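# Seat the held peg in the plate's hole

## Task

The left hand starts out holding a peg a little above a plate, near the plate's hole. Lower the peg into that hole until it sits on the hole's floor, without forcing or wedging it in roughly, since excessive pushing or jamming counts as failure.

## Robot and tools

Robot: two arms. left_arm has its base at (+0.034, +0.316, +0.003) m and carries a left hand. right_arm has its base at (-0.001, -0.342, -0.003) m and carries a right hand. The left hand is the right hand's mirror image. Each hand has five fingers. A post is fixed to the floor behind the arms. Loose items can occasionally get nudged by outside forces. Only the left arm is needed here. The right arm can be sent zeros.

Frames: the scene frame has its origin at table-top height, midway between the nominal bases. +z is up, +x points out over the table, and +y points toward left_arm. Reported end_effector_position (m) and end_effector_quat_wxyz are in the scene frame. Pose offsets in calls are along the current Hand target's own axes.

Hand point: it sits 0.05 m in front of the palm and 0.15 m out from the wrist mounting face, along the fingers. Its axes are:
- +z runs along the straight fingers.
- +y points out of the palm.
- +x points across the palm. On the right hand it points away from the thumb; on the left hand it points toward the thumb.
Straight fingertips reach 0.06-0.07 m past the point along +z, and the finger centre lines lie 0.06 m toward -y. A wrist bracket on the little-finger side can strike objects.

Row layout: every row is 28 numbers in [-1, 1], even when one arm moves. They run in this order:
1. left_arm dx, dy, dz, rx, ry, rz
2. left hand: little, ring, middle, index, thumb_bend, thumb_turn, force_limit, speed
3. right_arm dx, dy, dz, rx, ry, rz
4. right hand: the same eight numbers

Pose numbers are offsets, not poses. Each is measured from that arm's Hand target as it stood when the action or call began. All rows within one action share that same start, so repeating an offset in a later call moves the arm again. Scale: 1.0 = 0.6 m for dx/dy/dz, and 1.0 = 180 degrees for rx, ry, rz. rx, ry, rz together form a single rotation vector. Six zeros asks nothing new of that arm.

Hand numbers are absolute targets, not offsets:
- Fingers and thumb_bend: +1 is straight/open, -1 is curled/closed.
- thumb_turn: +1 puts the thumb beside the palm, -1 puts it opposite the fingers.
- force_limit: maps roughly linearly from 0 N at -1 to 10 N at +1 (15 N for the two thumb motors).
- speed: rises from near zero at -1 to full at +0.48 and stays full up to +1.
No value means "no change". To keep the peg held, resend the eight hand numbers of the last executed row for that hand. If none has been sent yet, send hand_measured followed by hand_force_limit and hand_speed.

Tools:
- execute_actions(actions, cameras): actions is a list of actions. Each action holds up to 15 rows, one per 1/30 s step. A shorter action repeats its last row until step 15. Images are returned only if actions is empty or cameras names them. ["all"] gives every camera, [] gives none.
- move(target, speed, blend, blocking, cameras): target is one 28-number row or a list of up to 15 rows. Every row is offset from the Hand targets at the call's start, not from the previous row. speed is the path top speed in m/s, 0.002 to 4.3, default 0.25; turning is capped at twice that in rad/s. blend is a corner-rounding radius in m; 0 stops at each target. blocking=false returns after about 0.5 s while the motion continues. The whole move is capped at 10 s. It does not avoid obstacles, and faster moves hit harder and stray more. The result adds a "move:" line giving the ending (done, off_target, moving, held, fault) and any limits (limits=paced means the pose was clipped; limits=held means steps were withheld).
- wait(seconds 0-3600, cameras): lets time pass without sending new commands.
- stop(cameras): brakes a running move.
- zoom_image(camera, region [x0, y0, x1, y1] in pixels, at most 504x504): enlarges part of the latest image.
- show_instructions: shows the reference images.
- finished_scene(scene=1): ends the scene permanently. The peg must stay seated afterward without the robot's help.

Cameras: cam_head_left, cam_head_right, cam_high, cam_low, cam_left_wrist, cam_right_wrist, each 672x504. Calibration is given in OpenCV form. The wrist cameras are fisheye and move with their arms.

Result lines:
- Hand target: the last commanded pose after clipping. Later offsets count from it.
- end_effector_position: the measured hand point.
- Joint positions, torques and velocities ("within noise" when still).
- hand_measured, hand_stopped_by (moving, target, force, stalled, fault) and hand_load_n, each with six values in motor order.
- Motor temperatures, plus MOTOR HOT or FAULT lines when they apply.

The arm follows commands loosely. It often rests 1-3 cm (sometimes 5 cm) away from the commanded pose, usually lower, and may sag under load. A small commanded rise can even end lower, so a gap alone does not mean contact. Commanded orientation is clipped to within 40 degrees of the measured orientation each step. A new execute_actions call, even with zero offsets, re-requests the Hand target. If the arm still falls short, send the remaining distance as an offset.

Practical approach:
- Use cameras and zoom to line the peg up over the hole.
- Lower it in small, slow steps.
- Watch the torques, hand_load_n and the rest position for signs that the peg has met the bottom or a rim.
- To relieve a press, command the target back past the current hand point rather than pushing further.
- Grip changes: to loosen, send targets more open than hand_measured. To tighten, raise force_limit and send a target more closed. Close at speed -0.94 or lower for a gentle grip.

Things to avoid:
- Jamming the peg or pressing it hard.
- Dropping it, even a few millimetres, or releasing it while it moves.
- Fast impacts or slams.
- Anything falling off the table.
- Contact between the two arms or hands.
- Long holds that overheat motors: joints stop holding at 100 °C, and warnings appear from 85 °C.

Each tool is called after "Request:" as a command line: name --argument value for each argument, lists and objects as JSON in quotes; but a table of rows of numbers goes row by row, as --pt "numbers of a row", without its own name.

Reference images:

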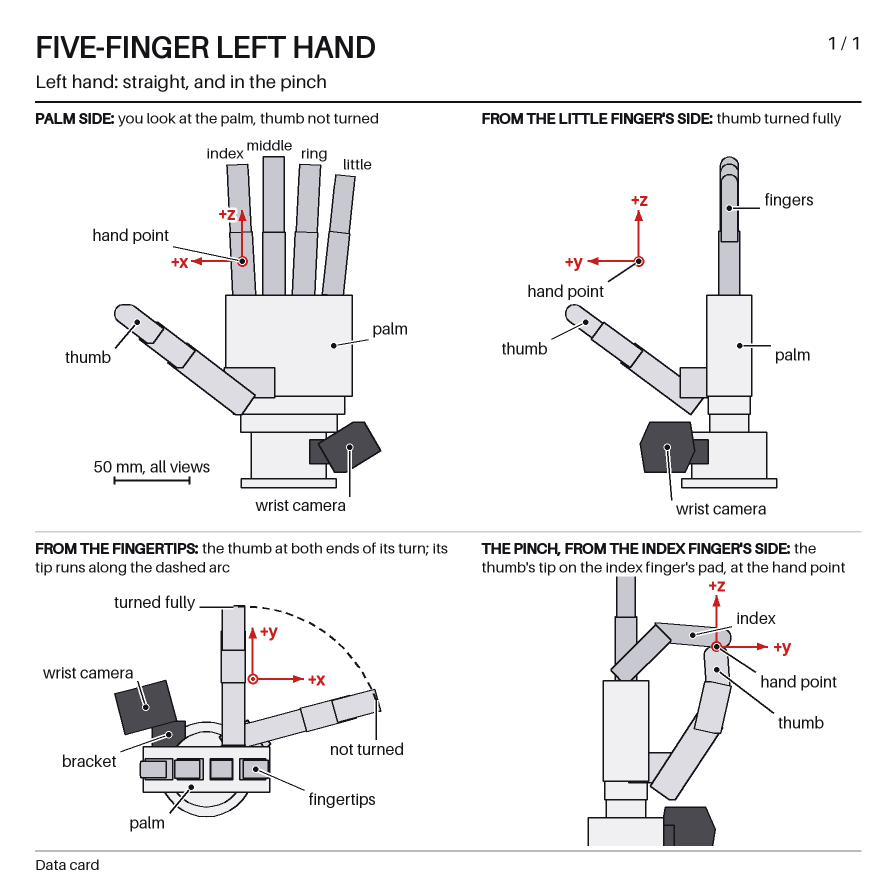

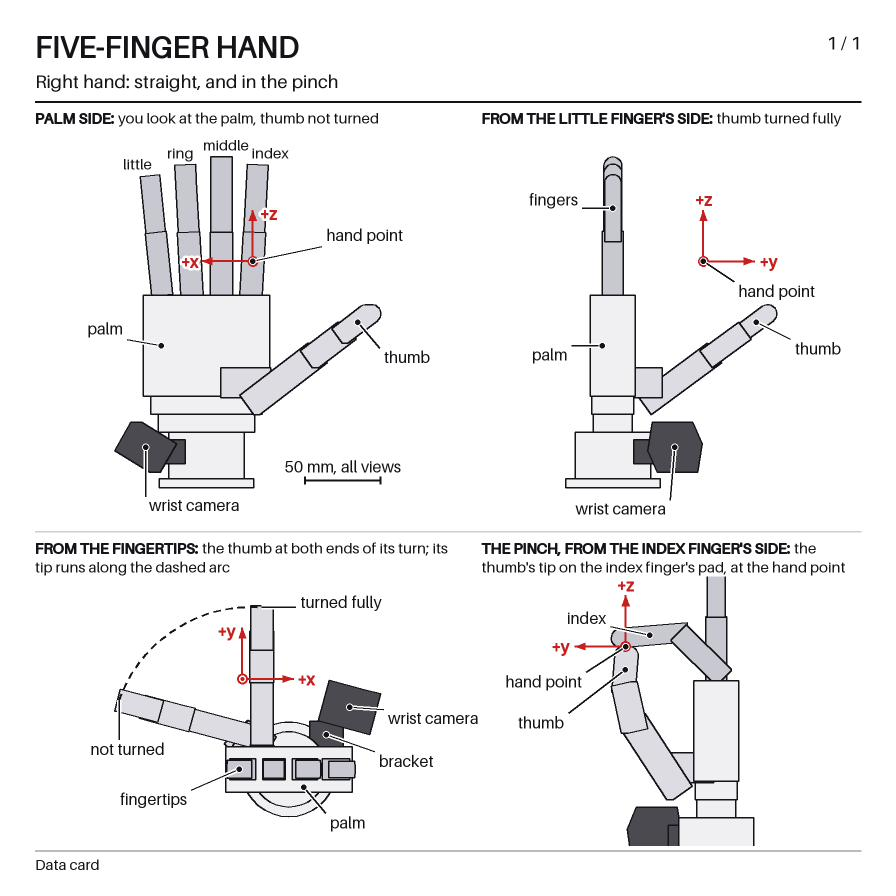

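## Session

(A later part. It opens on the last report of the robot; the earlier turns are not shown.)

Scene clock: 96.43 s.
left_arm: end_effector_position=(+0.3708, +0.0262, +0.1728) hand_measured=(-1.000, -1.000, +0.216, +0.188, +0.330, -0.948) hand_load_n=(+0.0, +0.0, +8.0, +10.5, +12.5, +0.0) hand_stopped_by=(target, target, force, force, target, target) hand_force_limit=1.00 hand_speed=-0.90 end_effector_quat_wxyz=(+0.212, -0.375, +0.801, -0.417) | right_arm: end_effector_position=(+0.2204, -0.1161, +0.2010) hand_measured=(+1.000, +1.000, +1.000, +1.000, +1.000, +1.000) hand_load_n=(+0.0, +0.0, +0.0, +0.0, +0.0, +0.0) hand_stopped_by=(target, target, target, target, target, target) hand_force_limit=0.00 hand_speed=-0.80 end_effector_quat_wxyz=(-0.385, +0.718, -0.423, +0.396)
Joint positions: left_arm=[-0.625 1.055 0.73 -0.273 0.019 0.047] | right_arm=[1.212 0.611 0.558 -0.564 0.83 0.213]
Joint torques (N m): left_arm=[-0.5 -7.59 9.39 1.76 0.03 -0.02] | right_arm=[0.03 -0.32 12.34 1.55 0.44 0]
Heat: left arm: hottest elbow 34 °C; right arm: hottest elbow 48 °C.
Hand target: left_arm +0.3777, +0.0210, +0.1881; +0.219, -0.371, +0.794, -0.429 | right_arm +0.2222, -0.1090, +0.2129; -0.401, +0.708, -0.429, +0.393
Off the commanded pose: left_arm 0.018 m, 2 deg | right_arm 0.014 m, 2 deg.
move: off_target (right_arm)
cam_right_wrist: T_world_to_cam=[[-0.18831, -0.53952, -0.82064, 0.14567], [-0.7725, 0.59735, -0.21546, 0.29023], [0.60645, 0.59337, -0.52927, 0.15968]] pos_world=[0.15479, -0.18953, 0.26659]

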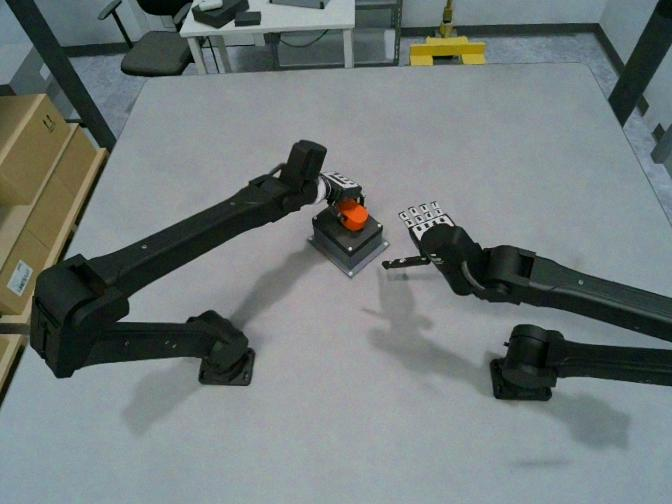

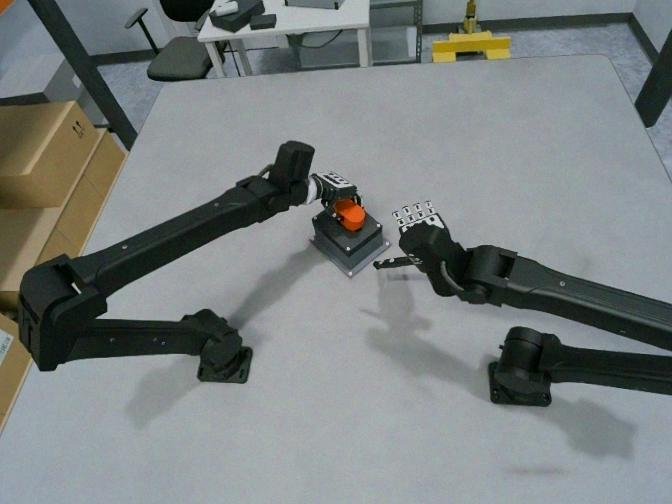

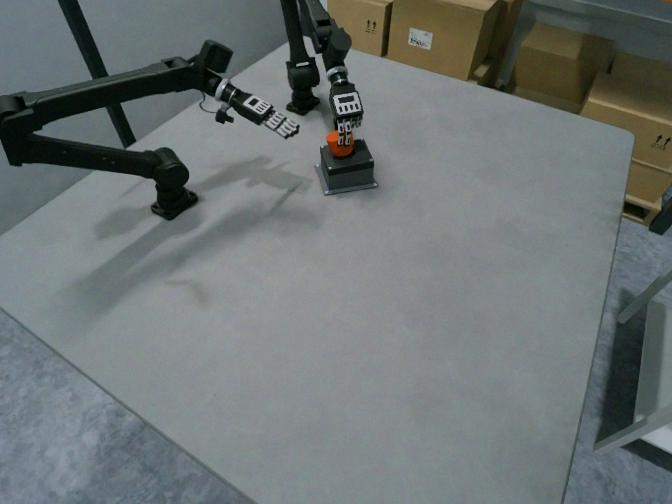

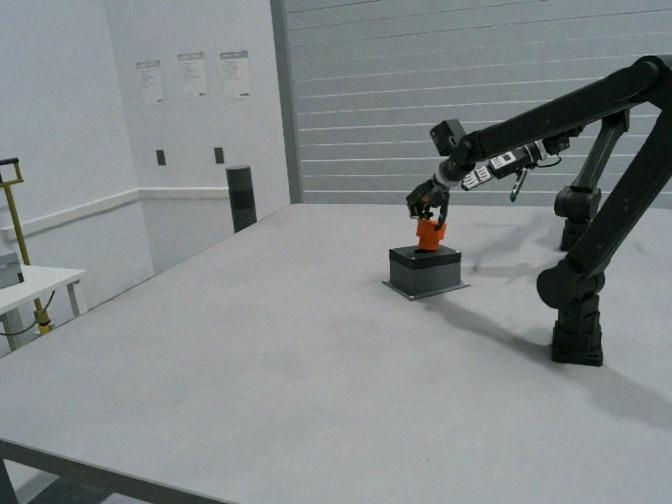

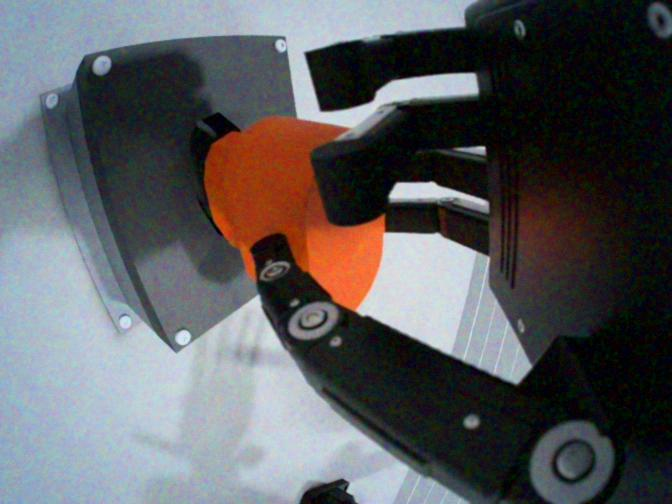

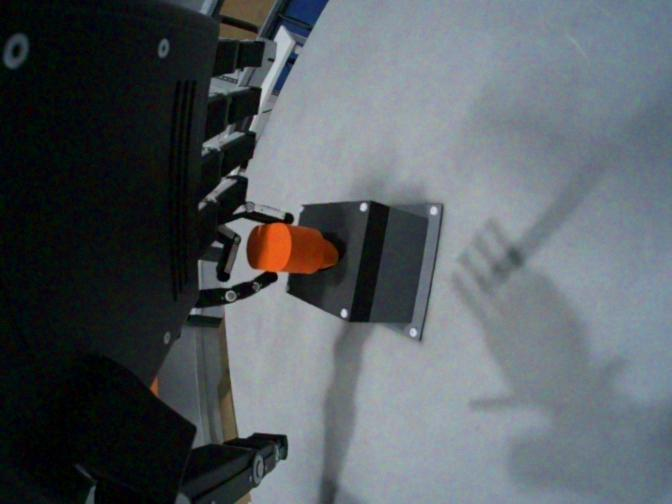

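Request:
move --target '[-0.0029,-0.0844,-0.0536,-0.0228,0.0348,-0.0535,-1,-1,0.216,0.188,0.324,-0.948,1.0,-0.9,0,0,0,0,0,0,1,1,1,1,1,1,0,-0.8]' --speed 0.08 --cameras '["all"]'

Request:
zoom_image --camera "cam_right_wrist" --region '[200, 180, 400, 340]'

Request:
zoom_image --camera "cam_left_wrist" --region '[80, 40, 420, 340]'

Request:
zoom_image --camera "cam_low" --region '[380, 190, 480, 300]'

Request:
zoom_image --camera "cam_high" --region '[310, 90, 390, 180]'

Request:
zoom_image --camera "cam_head_left" --region '[300, 180, 390, 260]'

Scene clock: 244.63 s.
left_arm: end_effector_position=(+0.3594, +0.0286, +0.2127) hand_measured=(-1.000, -1.000, +0.216, +0.188, +0.330, -0.948) hand_load_n=(+0.0, +0.5, +8.5, +10.0, +13.0, +0.0) hand_stopped_by=(target, target, force, force, target, target) hand_force_limit=1.00 hand_speed=-0.90 end_effector_quat_wxyz=(+0.114, -0.420, +0.800, -0.412) | right_arm: end_effector_position=(+0.2205, -0.1161, +0.2010) hand_measured=(+1.000, +1.000, +1.000, +1.000, +1.000, +1.000) hand_load_n=(+0.0, +0.0, +0.0, +0.0, +0.0, +0.0) hand_stopped_by=(target, target, target, target, target, target) hand_force_limit=0.00 hand_speed=-0.80 end_effector_quat_wxyz=(-0.385, +0.718, -0.423, +0.396)
Joint positions: left_arm=[-0.543 1.055 0.865 -0.514 0.2 -0.047] | right_arm=[1.212 0.611 0.558 -0.564 0.831 0.214]
Joint torques (N m): left_arm=[0.26 -7.41 12.63 1.32 0.39 -0.13] | right_arm=[0.03 -0.32 12.36 1.55 0.45 0]
Motor temperatures (°C): left_arm=[27 27 36 29 27 29] | right_arm=[25 30 56 30 30 27]
Heat: left arm: hottest elbow 36 °C; right arm: hottest elbow 56 °C.
Hand target: left_arm +0.3777, +0.0210, +0.2482; +0.125, -0.420, +0.786, -0.437 | right_arm +0.2223, -0.1090, +0.2129; -0.401, +0.708, -0.429, +0.393
Off the commanded pose: left_arm 0.041 m, 4 deg | right_arm 0.014 m, 2 deg.
move: off_target (left_arm)
cam_left_wrist: T_world_to_cam=[[0.42347, -0.48619, 0.76439, -0.30014], [-0.90177, -0.30675, 0.30447, 0.27103], [0.08645, -0.81824, -0.56833, 0.22725]] pos_world=[0.35186, 0.12316, 0.27605]
cam_right_wrist: T_world_to_cam=[[-0.1886, -0.53893, -0.82096, 0.14591], [-0.7721, 0.59796, -0.21516, 0.29021], [0.60687, 0.59329, -0.52889, 0.1595]] pos_world=[0.15479, -0.18953, 0.26659]

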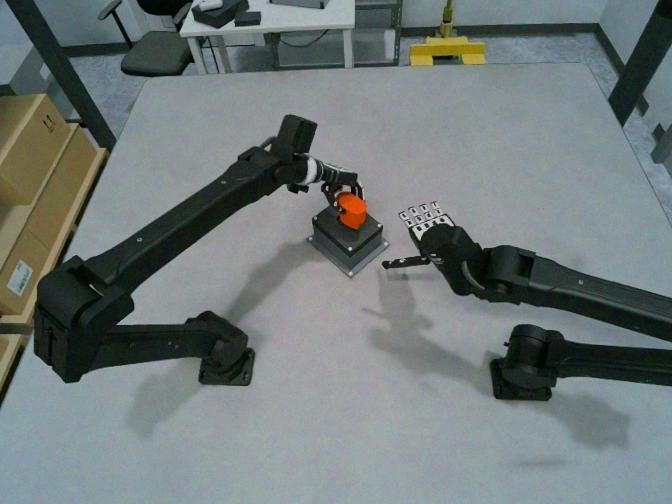

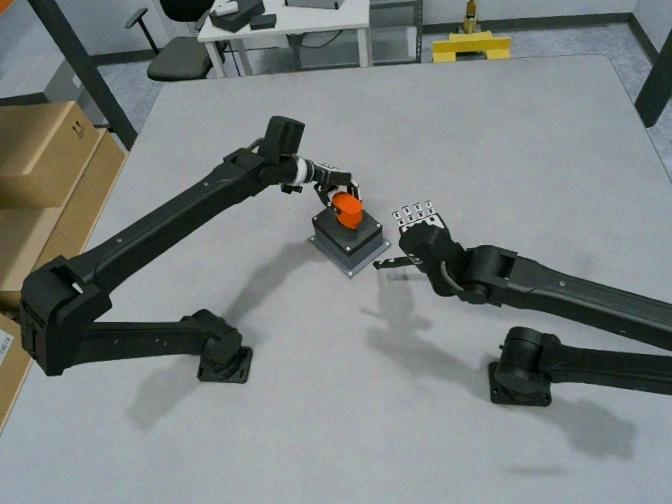

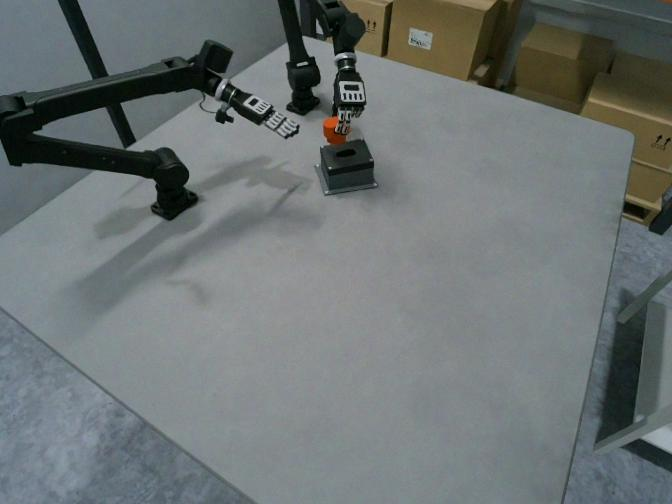

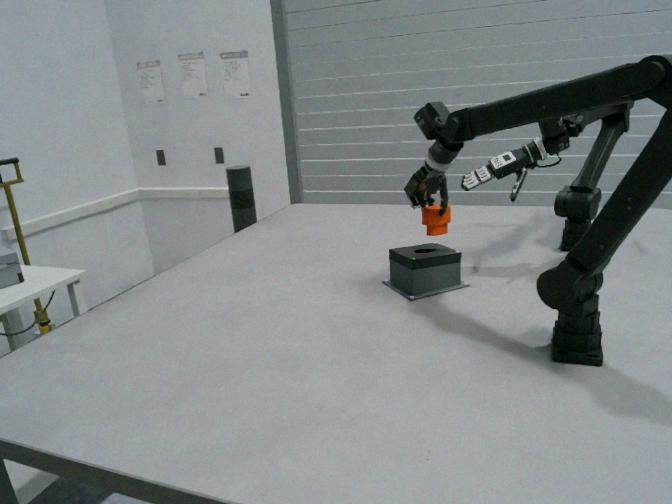

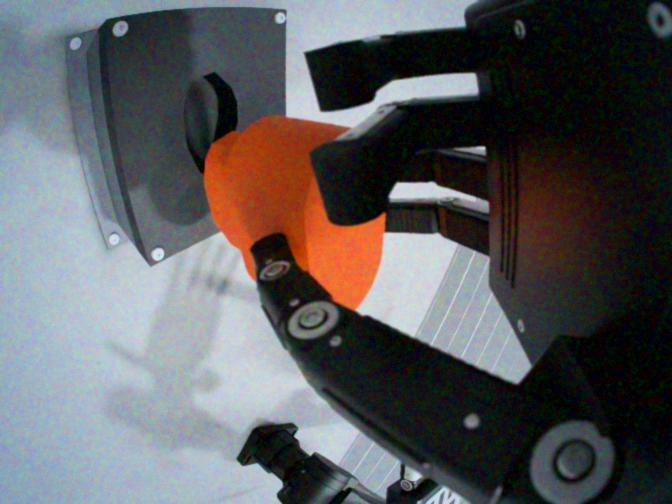

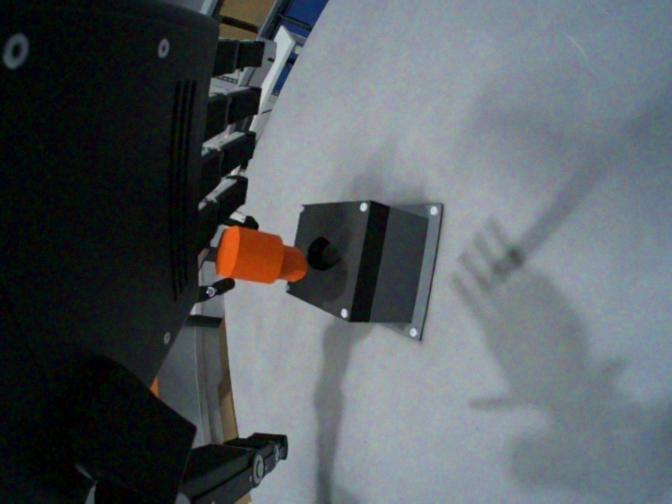

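Scaled by 2.520 from the camera's image (finer frame: 960x720).

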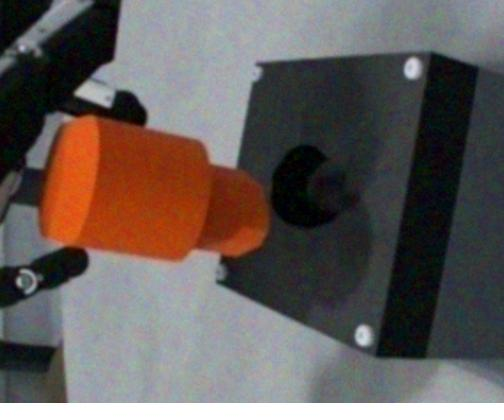

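Scaled by 1.482 from the camera's image (finer frame: 960x720).

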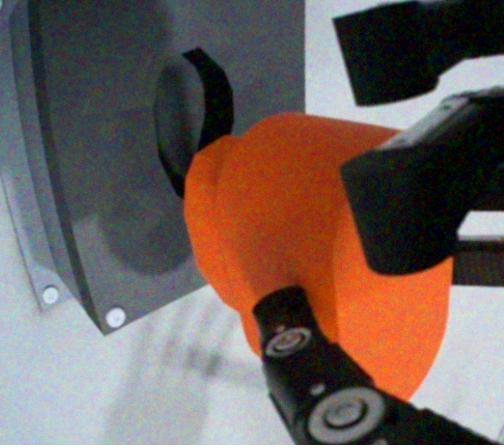

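Scaled by 4.582 from the camera's image (finer frame: 960x720).

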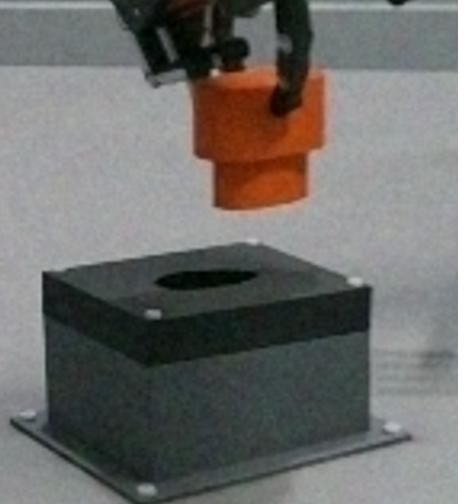

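Scaled by 5.600 from the camera's image (finer frame: 960x720).

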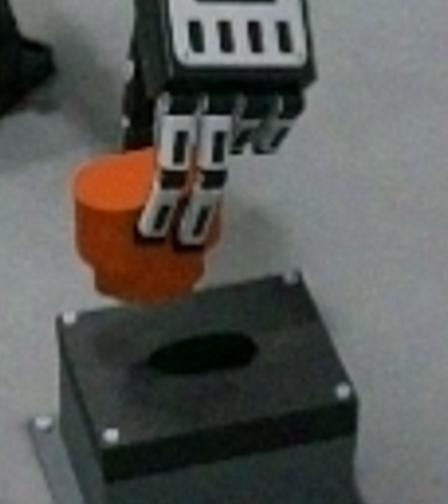

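Scaled by 5.600 from the camera's image (finer frame: 960x720).

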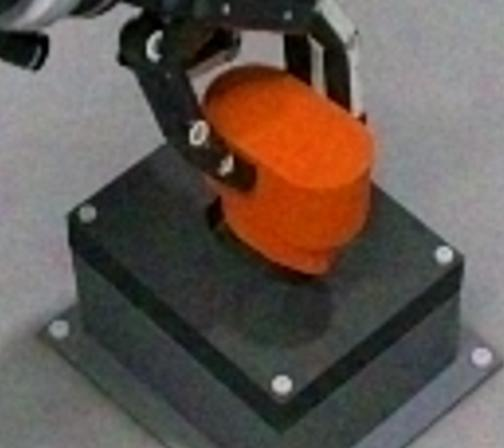

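Request:
zoom_image --camera "cam_right_wrist" --region '[205, 210, 345, 310]'

Request:
zoom_image --camera "cam_low" --region '[410, 195, 460, 260]'

Request:
zoom_image --camera "cam_high" --region '[315, 110, 365, 160]'

Request:
zoom_image --camera "cam_head_left" --region '[325, 185, 375, 235]'

Request:
zoom_image --camera "cam_head_right" --region '[325, 185, 375, 235]'

Scaled by 3.600 from the camera's image (finer frame: 960x720).

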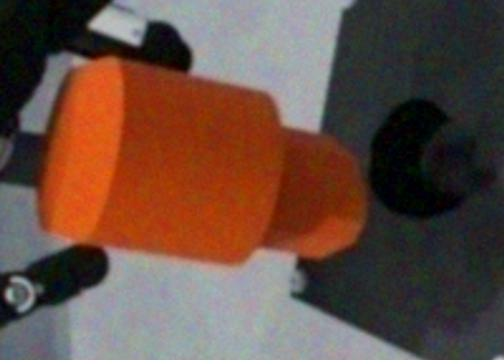

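Scaled by 7.754 from the camera's image (finer frame: 960x720).

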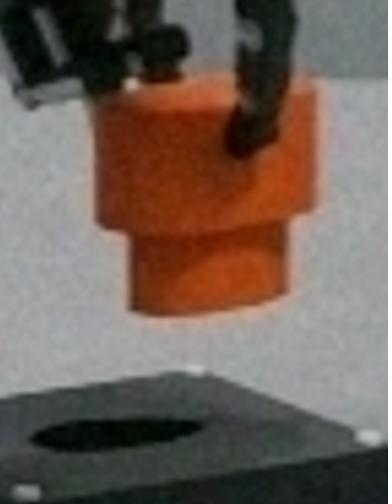

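Scaled by 10.080 from the camera's image (finer frame: 960x720).

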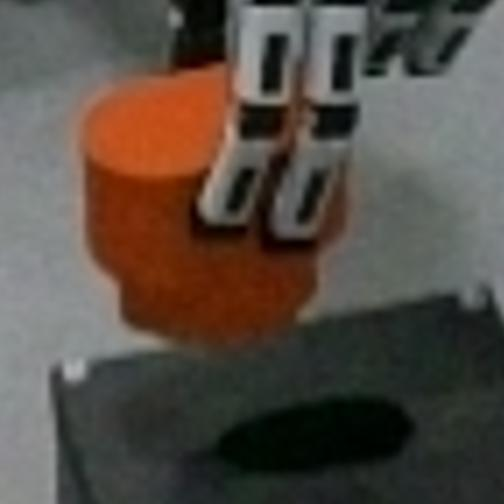

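Scaled by 10.080 from the camera's image (finer frame: 960x720).

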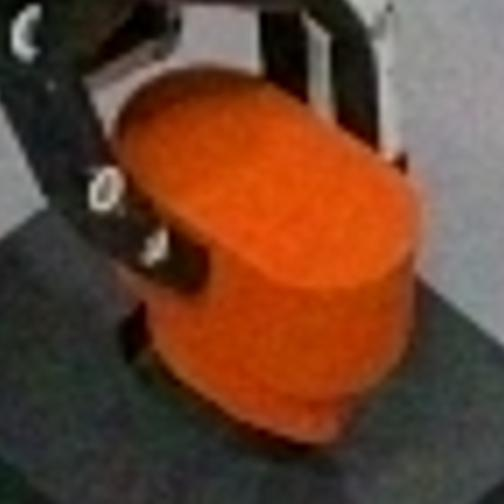

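Scaled by 10.080 from the camera's image (finer frame: 960x720).

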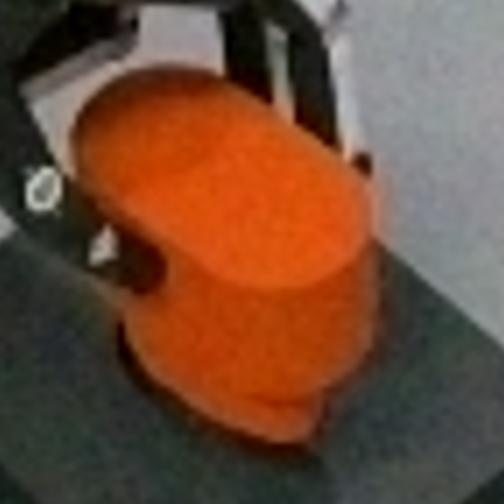

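Request:
zoom_image --camera "cam_right_wrist" --region '[285, 195, 375, 325]'

Request:
zoom_image --camera "cam_high" --region '[315, 130, 380, 180]'

Request:
zoom_image --camera "cam_low" --region '[385, 235, 465, 265]'

Request:
zoom_image --camera "cam_left_wrist" --region '[160, 50, 260, 200]'

Scaled by 3.877 from the camera's image (finer frame: 960x720).

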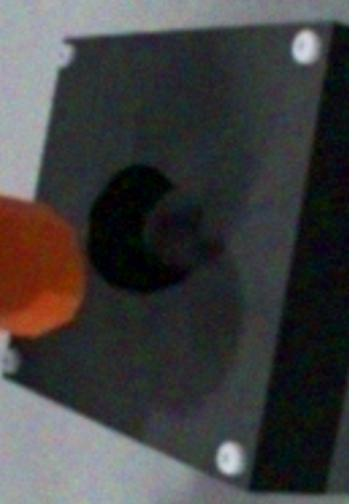

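Scaled by 7.754 from the camera's image (finer frame: 960x720).

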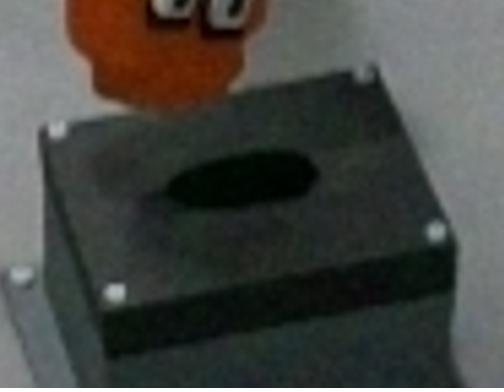

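Scaled by 6.300 from the camera's image (finer frame: 960x720).

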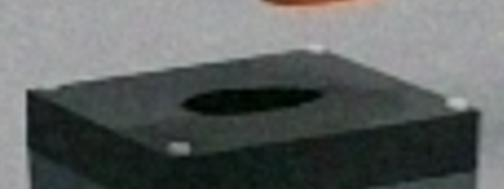

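Scaled by 3.360 from the camera's image (finer frame: 960x720).

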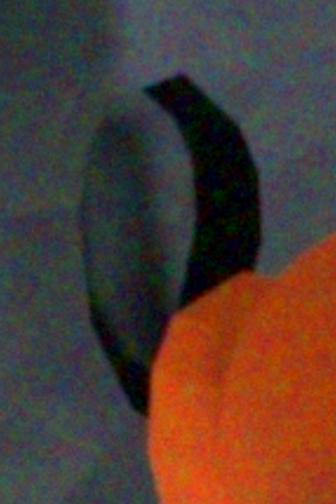

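Request:
zoom_image --camera "cam_head_left" --region '[332, 186, 372, 216]'

Request:
zoom_image --camera "cam_head_right" --region '[328, 188, 368, 218]'

Request:
zoom_image --camera "cam_head_left" --region '[335, 205, 375, 235]'

Request:
zoom_image --camera "cam_right_wrist" --region '[210, 215, 290, 295]'

Scaled by 12.600 from the camera's image (finer frame: 960x720).

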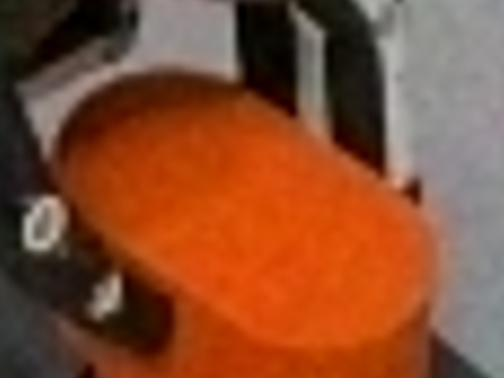

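Scaled by 12.600 from the camera's image (finer frame: 960x720).

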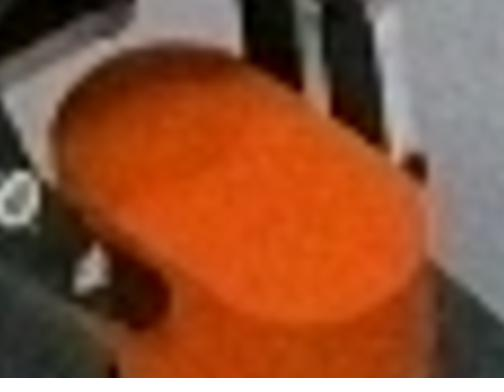

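Scaled by 12.600 from the camera's image (finer frame: 960x720).

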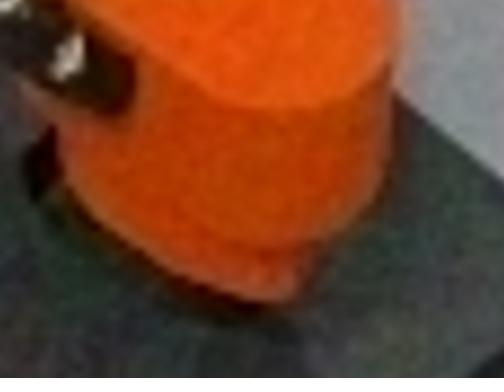

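Scaled by 6.300 from the camera's image (finer frame: 960x720).

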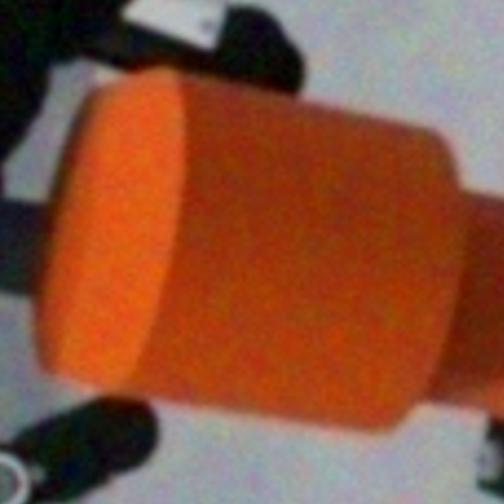

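Request:
move --target '[-0.0383,-0.0064,0.0260,0.0040,0.0149,0.0190,-1,-1,0.216,0.188,0.324,-0.948,1.0,-0.9,0,0,0,0,0,0,1,1,1,1,1,1,0,-0.8]' --speed 0.06 --cameras '[]'

Scene clock: 419.27 s.
left_arm: end_effector_position=(+0.3760, +0.0387, +0.2006) hand_measured=(-1.000, -1.000, +0.216, +0.188, +0.330, -0.948) hand_load_n=(+0.0, +0.0, +8.5, +10.0, +13.0, +0.0) hand_stopped_by=(target, target, force, force, target, target) hand_force_limit=1.00 hand_speed=-0.90 end_effector_quat_wxyz=(+0.098, -0.398, +0.812, -0.415) | right_arm: end_effector_position=(+0.2205, -0.1161, +0.2010) hand_measured=(+1.000, +1.000, +1.000, +1.000, +1.000, +1.000) hand_load_n=(+0.0, +0.0, +0.0, +0.0, +0.0, -0.5) hand_stopped_by=(target, target, target, target, target, target) hand_force_limit=0.00 hand_speed=-0.80 end_effector_quat_wxyz=(-0.385, +0.718, -0.423, +0.396)
Joint positions: left_arm=[-0.472 1.109 0.874 -0.494 0.302 0.036] | right_arm=[1.212 0.611 0.558 -0.564 0.831 0.214]
Joint torques (N m): left_arm=[0.38 -7.53 12.62 2.5 0.43 0.03] | right_arm=[0.03 -0.32 12.36 1.55 0.45 0.01]
Motor temperatures (°C): left_arm=[27 27 45 29 26 28] | right_arm=[25 29 59 29 29 27]
Heat: left arm: hottest elbow 45 °C; right arm: hottest elbow 59 °C.
Hand target: left_arm +0.4027, +0.0284, +0.2382; +0.122, -0.385, +0.798, -0.448 | right_arm +0.2223, -0.1090, +0.2129; -0.401, +0.708, -0.429, +0.393
Off the commanded pose: left_arm 0.047 m, 5 deg | right_arm 0.014 m, 2 deg.
move: off_target (left_arm)

Request:
move --target '[-0.0105,0.0063,0.0207,0.0083,-0.0013,0.0102,-1,-1,0.216,0.188,0.324,-0.948,1.0,-0.9,0,0,0,0,0,0,1,1,1,1,1,1,0,-0.8]' --speed 0.05 --cameras '["all"]'

Request:
zoom_image --camera "cam_right_wrist" --region '[230, 190, 370, 320]'

Request:
zoom_image --camera "cam_low" --region '[390, 200, 470, 265]'

Request:
zoom_image --camera "cam_high" --region '[315, 110, 380, 180]'

Request:
zoom_image --camera "cam_head_left" --region '[325, 190, 375, 240]'

Request:
zoom_image --camera "cam_head_right" --region '[325, 190, 375, 240]'

Request:
zoom_image --camera "cam_left_wrist" --region '[80, 20, 420, 340]'

Scene clock: 435.07 s.
left_arm: end_effector_position=(+0.3913, +0.0322, +0.2013) hand_measured=(-1.000, -1.000, +0.216, +0.188, +0.330, -0.948) hand_load_n=(+0.0, +0.0, +8.5, +10.5, +12.5, +0.0) hand_stopped_by=(target, target, force, force, target, target) hand_force_limit=1.00 hand_speed=-0.90 end_effector_quat_wxyz=(+0.117, -0.381, +0.810, -0.432) | right_arm: end_effector_position=(+0.2205, -0.1161, +0.2010) hand_measured=(+1.000, +1.000, +1.000, +1.000, +1.000, +1.000) hand_load_n=(+0.0, +0.0, +0.0, +0.0, +0.0, +0.0) hand_stopped_by=(target, target, target, target, target, target) hand_force_limit=0.00 hand_speed=-0.80 end_effector_quat_wxyz=(-0.385, +0.718, -0.423, +0.396)
Joint positions: left_arm=[-0.472 1.132 0.874 -0.422 0.302 0.06] | right_arm=[1.212 0.611 0.558 -0.564 0.831 0.214]
Joint torques (N m): left_arm=[-0.03 -8.06 10.91 2.66 0.32 -0.02] | right_arm=[0.09 -0.32 12.34 1.55 0.44 0.01]
Motor temperatures (°C): left_arm=[27 27 49 29 26 28] | right_arm=[25 29 59 29 29 27]
Heat: left arm: hottest elbow 49 °C; right arm: hottest elbow 59 °C.
Hand target: left_arm +0.4118, +0.0265, +0.2272; +0.136, -0.372, +0.798, -0.455 | right_arm +0.2223, -0.1090, +0.2129; -0.401, +0.708, -0.429, +0.393
Off the commanded pose: left_arm 0.033 m, 4 deg | right_arm 0.014 m, 2 deg.
move: off_target (left_arm)
cam_left_wrist: T_world_to_cam=[[0.34673, -0.50538, 0.79017, -0.27775], [-0.93636, -0.23571, 0.26013, 0.32458], [0.05479, -0.83008, -0.55495, 0.23105]] pos_world=[0.38758, 0.12793, 0.26326]
cam_right_wrist: T_world_to_cam=[[-0.1886, -0.53893, -0.82096, 0.14591], [-0.7721, 0.59796, -0.21516, 0.29021], [0.60687, 0.59329, -0.52889, 0.1595]] pos_world=[0.15479, -0.18953, 0.26659]

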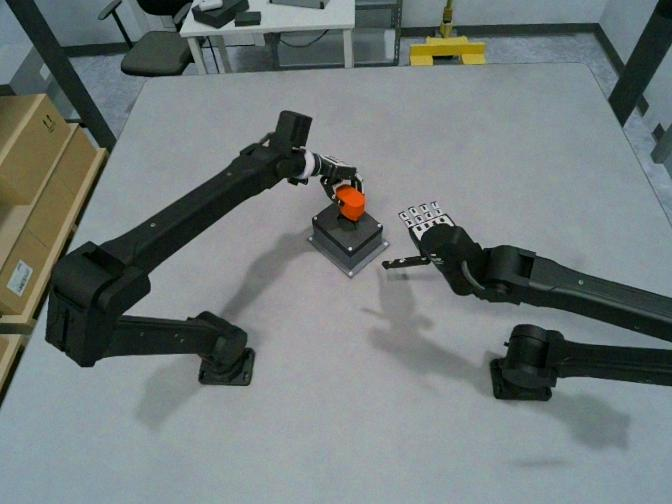

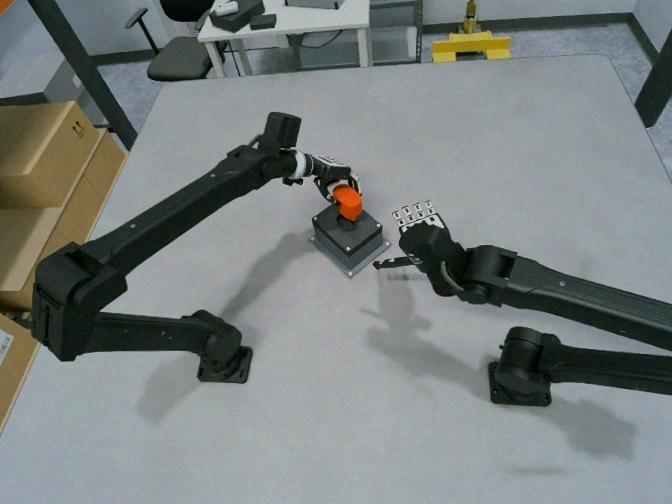

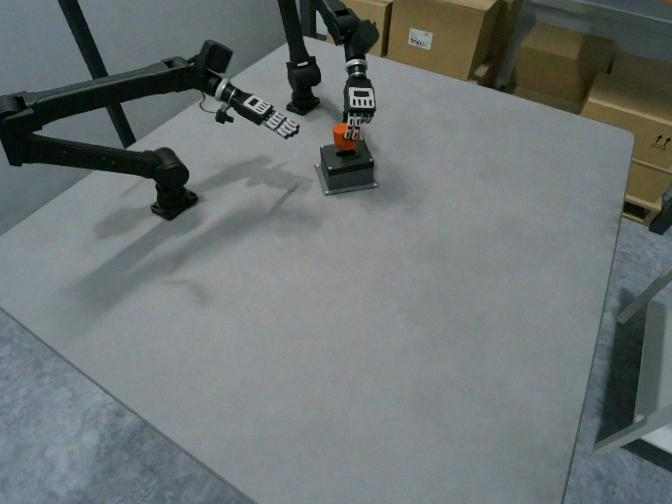

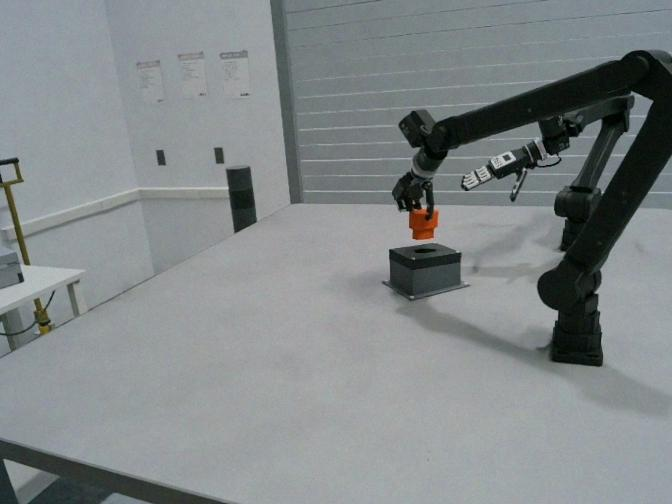

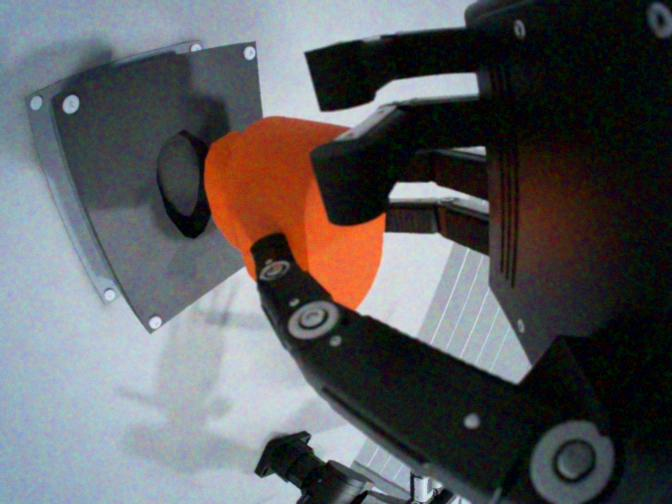

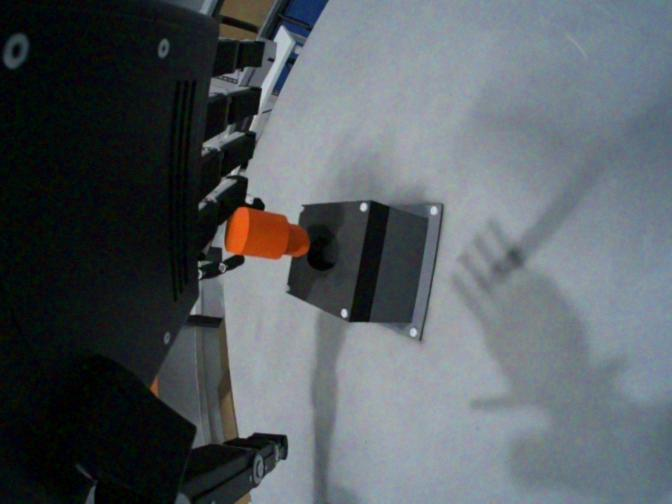

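Scaled by 3.600 from the camera's image (finer frame: 960x720).

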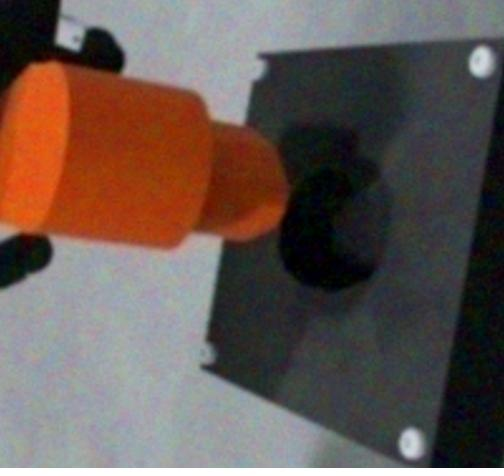

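Scaled by 6.300 from the camera's image (finer frame: 960x720).

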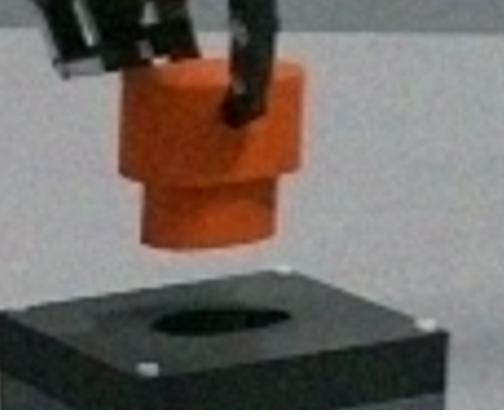

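Scaled by 7.200 from the camera's image (finer frame: 960x720).

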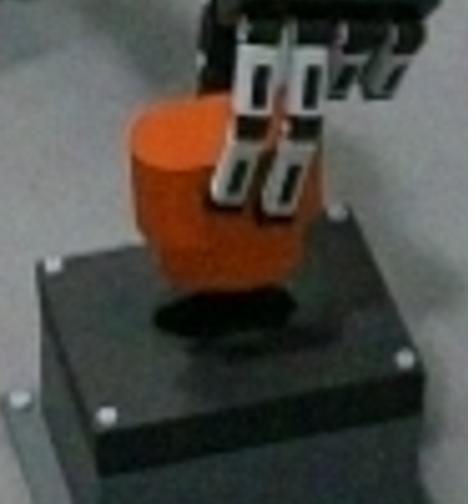

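Scaled by 10.080 from the camera's image (finer frame: 960x720).

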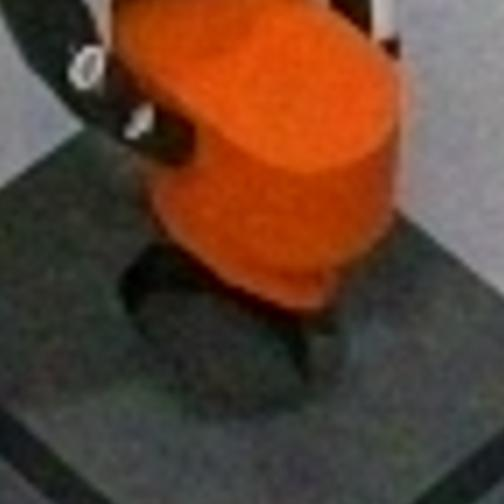

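Scaled by 10.080 from the camera's image (finer frame: 960x720).

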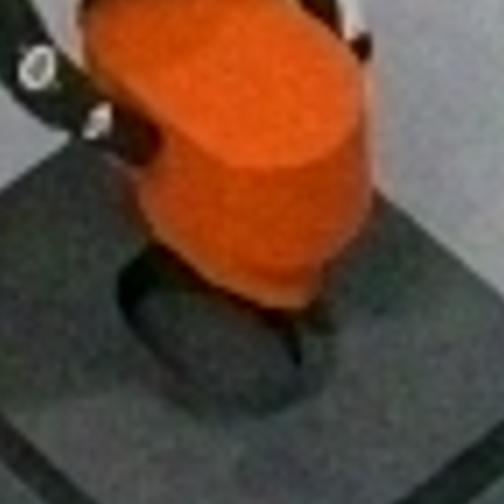

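Scaled by 1.482 from the camera's image (finer frame: 960x720).

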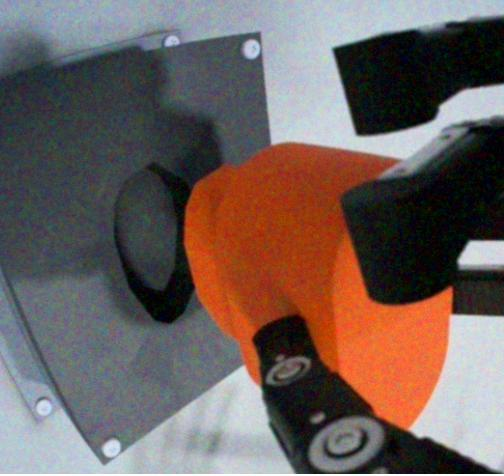

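Request:
move --target '[-0.0008,0.034,0.0092,-0.007,-0.0009,-0.002,-1,-1,0.216,0.188,0.324,-0.948,1.0,-0.9,0,0,0,0,0,0,1,1,1,1,1,1,0,-0.8]' --speed 0.05 --cameras '[]'

Scene clock: 460.27 s.
left_arm: end_effector_position=(+0.3961, +0.0299, +0.2016) hand_measured=(-1.000, -1.000, +0.216, +0.188, +0.330, -0.948) hand_load_n=(+0.0, +0.0, +8.5, +10.0, +12.5, +0.0) hand_stopped_by=(target, target, force, force, target, target) hand_force_limit=1.00 hand_speed=-0.90 end_effector_quat_wxyz=(+0.121, -0.378, +0.807, -0.437) | right_arm: end_effector_position=(+0.2205, -0.1161, +0.2010) hand_measured=(+1.000, +1.000, +1.000, +1.000, +1.000, +1.000) hand_load_n=(+0.0, +0.0, +0.0, +0.0, +0.0, +0.0) hand_stopped_by=(target, target, target, target, target, target) hand_force_limit=0.00 hand_speed=-0.80 end_effector_quat_wxyz=(-0.385, +0.718, -0.423, +0.396)
Joint positions: left_arm=[-0.472 1.139 0.874 -0.399 0.301 0.061] | right_arm=[1.212 0.611 0.558 -0.564 0.831 0.214]
Joint torques (N m): left_arm=[-0.03 -8.18 8.16 2.43 0.17 0.02] | right_arm=[0.03 -0.32 12.34 1.55 0.45 0.01]
Motor temperatures (°C): left_arm=[27 27 49 29 26 27] | right_arm=[25 29 59 29 29 27]
Heat: left arm: hottest elbow 49 °C; right arm: hottest elbow 59 °C.
Hand target: left_arm +0.4056, +0.0297, +0.2072; +0.132, -0.376, +0.801, -0.446 | right_arm +0.2223, -0.1090, +0.2129; -0.401, +0.708, -0.429, +0.393
Off the commanded pose: left_arm 0.011 m, 2 deg | right_arm 0.014 m, 2 deg.
move: off_target (left_arm)

Request:
move --target '[0.0033,0.0282,-0.0043,-0.0117,-0.0008,-0.0037,-1,-1,0.216,0.188,0.324,-0.948,1.0,-0.9,0,0,0,0,0,0,1,1,1,1,1,1,0,-0.8]' --speed 0.05 --cameras '[]'

Scene clock: 471.63 s.
left_arm: end_effector_position=(+0.3919, +0.0334, +0.1914) hand_measured=(-1.000, -1.000, +0.216, +0.188, +0.330, -0.948) hand_load_n=(+0.0, +0.0, +8.5, +10.0, +12.5, +0.0) hand_stopped_by=(target, target, force, force, target, target) hand_force_limit=1.00 hand_speed=-0.90 end_effector_quat_wxyz=(+0.119, -0.382, +0.810, -0.429) | right_arm: end_effector_position=(+0.2205, -0.1161, +0.2010) hand_measured=(+1.000, +1.000, +1.000, +1.000, +1.000, +1.000) hand_load_n=(+0.0, +0.0, +0.0, +0.0, +0.0, +0.0) hand_stopped_by=(target, target, target, target, target, target) hand_force_limit=0.00 hand_speed=-0.80 end_effector_quat_wxyz=(-0.385, +0.718, -0.423, +0.396)
Joint positions: left_arm=[-0.472 1.139 0.855 -0.399 0.294 0.061] | right_arm=[1.212 0.611 0.558 -0.564 0.831 0.214]
Joint torques (N m): left_arm=[0.21 -8.76 7.75 1.47 0.14 0.01] | right_arm=[0.03 -0.32 12.34 1.55 0.45 0.01]
Motor temperatures (°C): left_arm=[27 27 47 29 26 27] | right_arm=[25 29 59 29 29 27]
Heat: left arm: hottest elbow 47 °C; right arm: hottest elbow 59 °C.
Hand target: left_arm +0.3946, +0.0353, +0.1951; +0.123, -0.384, +0.807, -0.432 | right_arm +0.2223, -0.1090, +0.2129; -0.401, +0.708, -0.429, +0.393
Off the commanded pose: left_arm 0.005 m, 1 deg | right_arm 0.014 m, 2 deg.
move: done

Request:
move --target '[0.0083,0.0273,-0.0007,-0.008,0.001,-0.0031,-1,-1,0.216,0.188,0.324,-0.948,1.0,-0.9,0,0,0,0,0,0,1,1,1,1,1,1,0,-0.8]' --speed 0.05 --cameras '[]'

Scene clock: 480.43 s.
left_arm: end_effector_position=(+0.3840, +0.0388, +0.1753) hand_measured=(-1.000, -1.000, +0.216, +0.188, +0.330, -0.948) hand_load_n=(+0.0, +0.0, +8.5, +10.0, +12.5, +0.0) hand_stopped_by=(target, target, force, force, target, target) hand_force_limit=1.00 hand_speed=-0.90 end_effector_quat_wxyz=(+0.113, -0.389, +0.814, -0.416) | right_arm: end_effector_position=(+0.2205, -0.1161, +0.2010) hand_measured=(+1.000, +1.000, +1.000, +1.000, +1.000, +1.000) hand_load_n=(+0.0, +0.0, +0.0, +0.0, +0.0, +0.0) hand_stopped_by=(target, target, target, target, target, target) hand_force_limit=0.00 hand_speed=-0.80 end_effector_quat_wxyz=(-0.385, +0.718, -0.423, +0.396)
Joint positions: left_arm=[-0.472 1.139 0.825 -0.399 0.288 0.061] | right_arm=[1.212 0.611 0.558 -0.564 0.831 0.214]
Joint torques (N m): left_arm=[-0.62 -9.41 7.77 1.11 0.17 -0.06] | right_arm=[0.03 -0.32 12.36 1.55 0.44 0]
Motor temperatures (°C): left_arm=[27 27 45 29 26 27] | right_arm=[25 29 59 29 29 27]
Heat: left arm: hottest elbow 45 °C; right arm: hottest elbow 59 °C.
Hand target: left_arm +0.3827, +0.0374, +0.1832; +0.115, -0.388, +0.811, -0.423 | right_arm +0.2223, -0.1090, +0.2129; -0.401, +0.708, -0.429, +0.393
Off the commanded pose: left_arm 0.008 m, 1 deg | right_arm 0.014 m, 2 deg.
move: done


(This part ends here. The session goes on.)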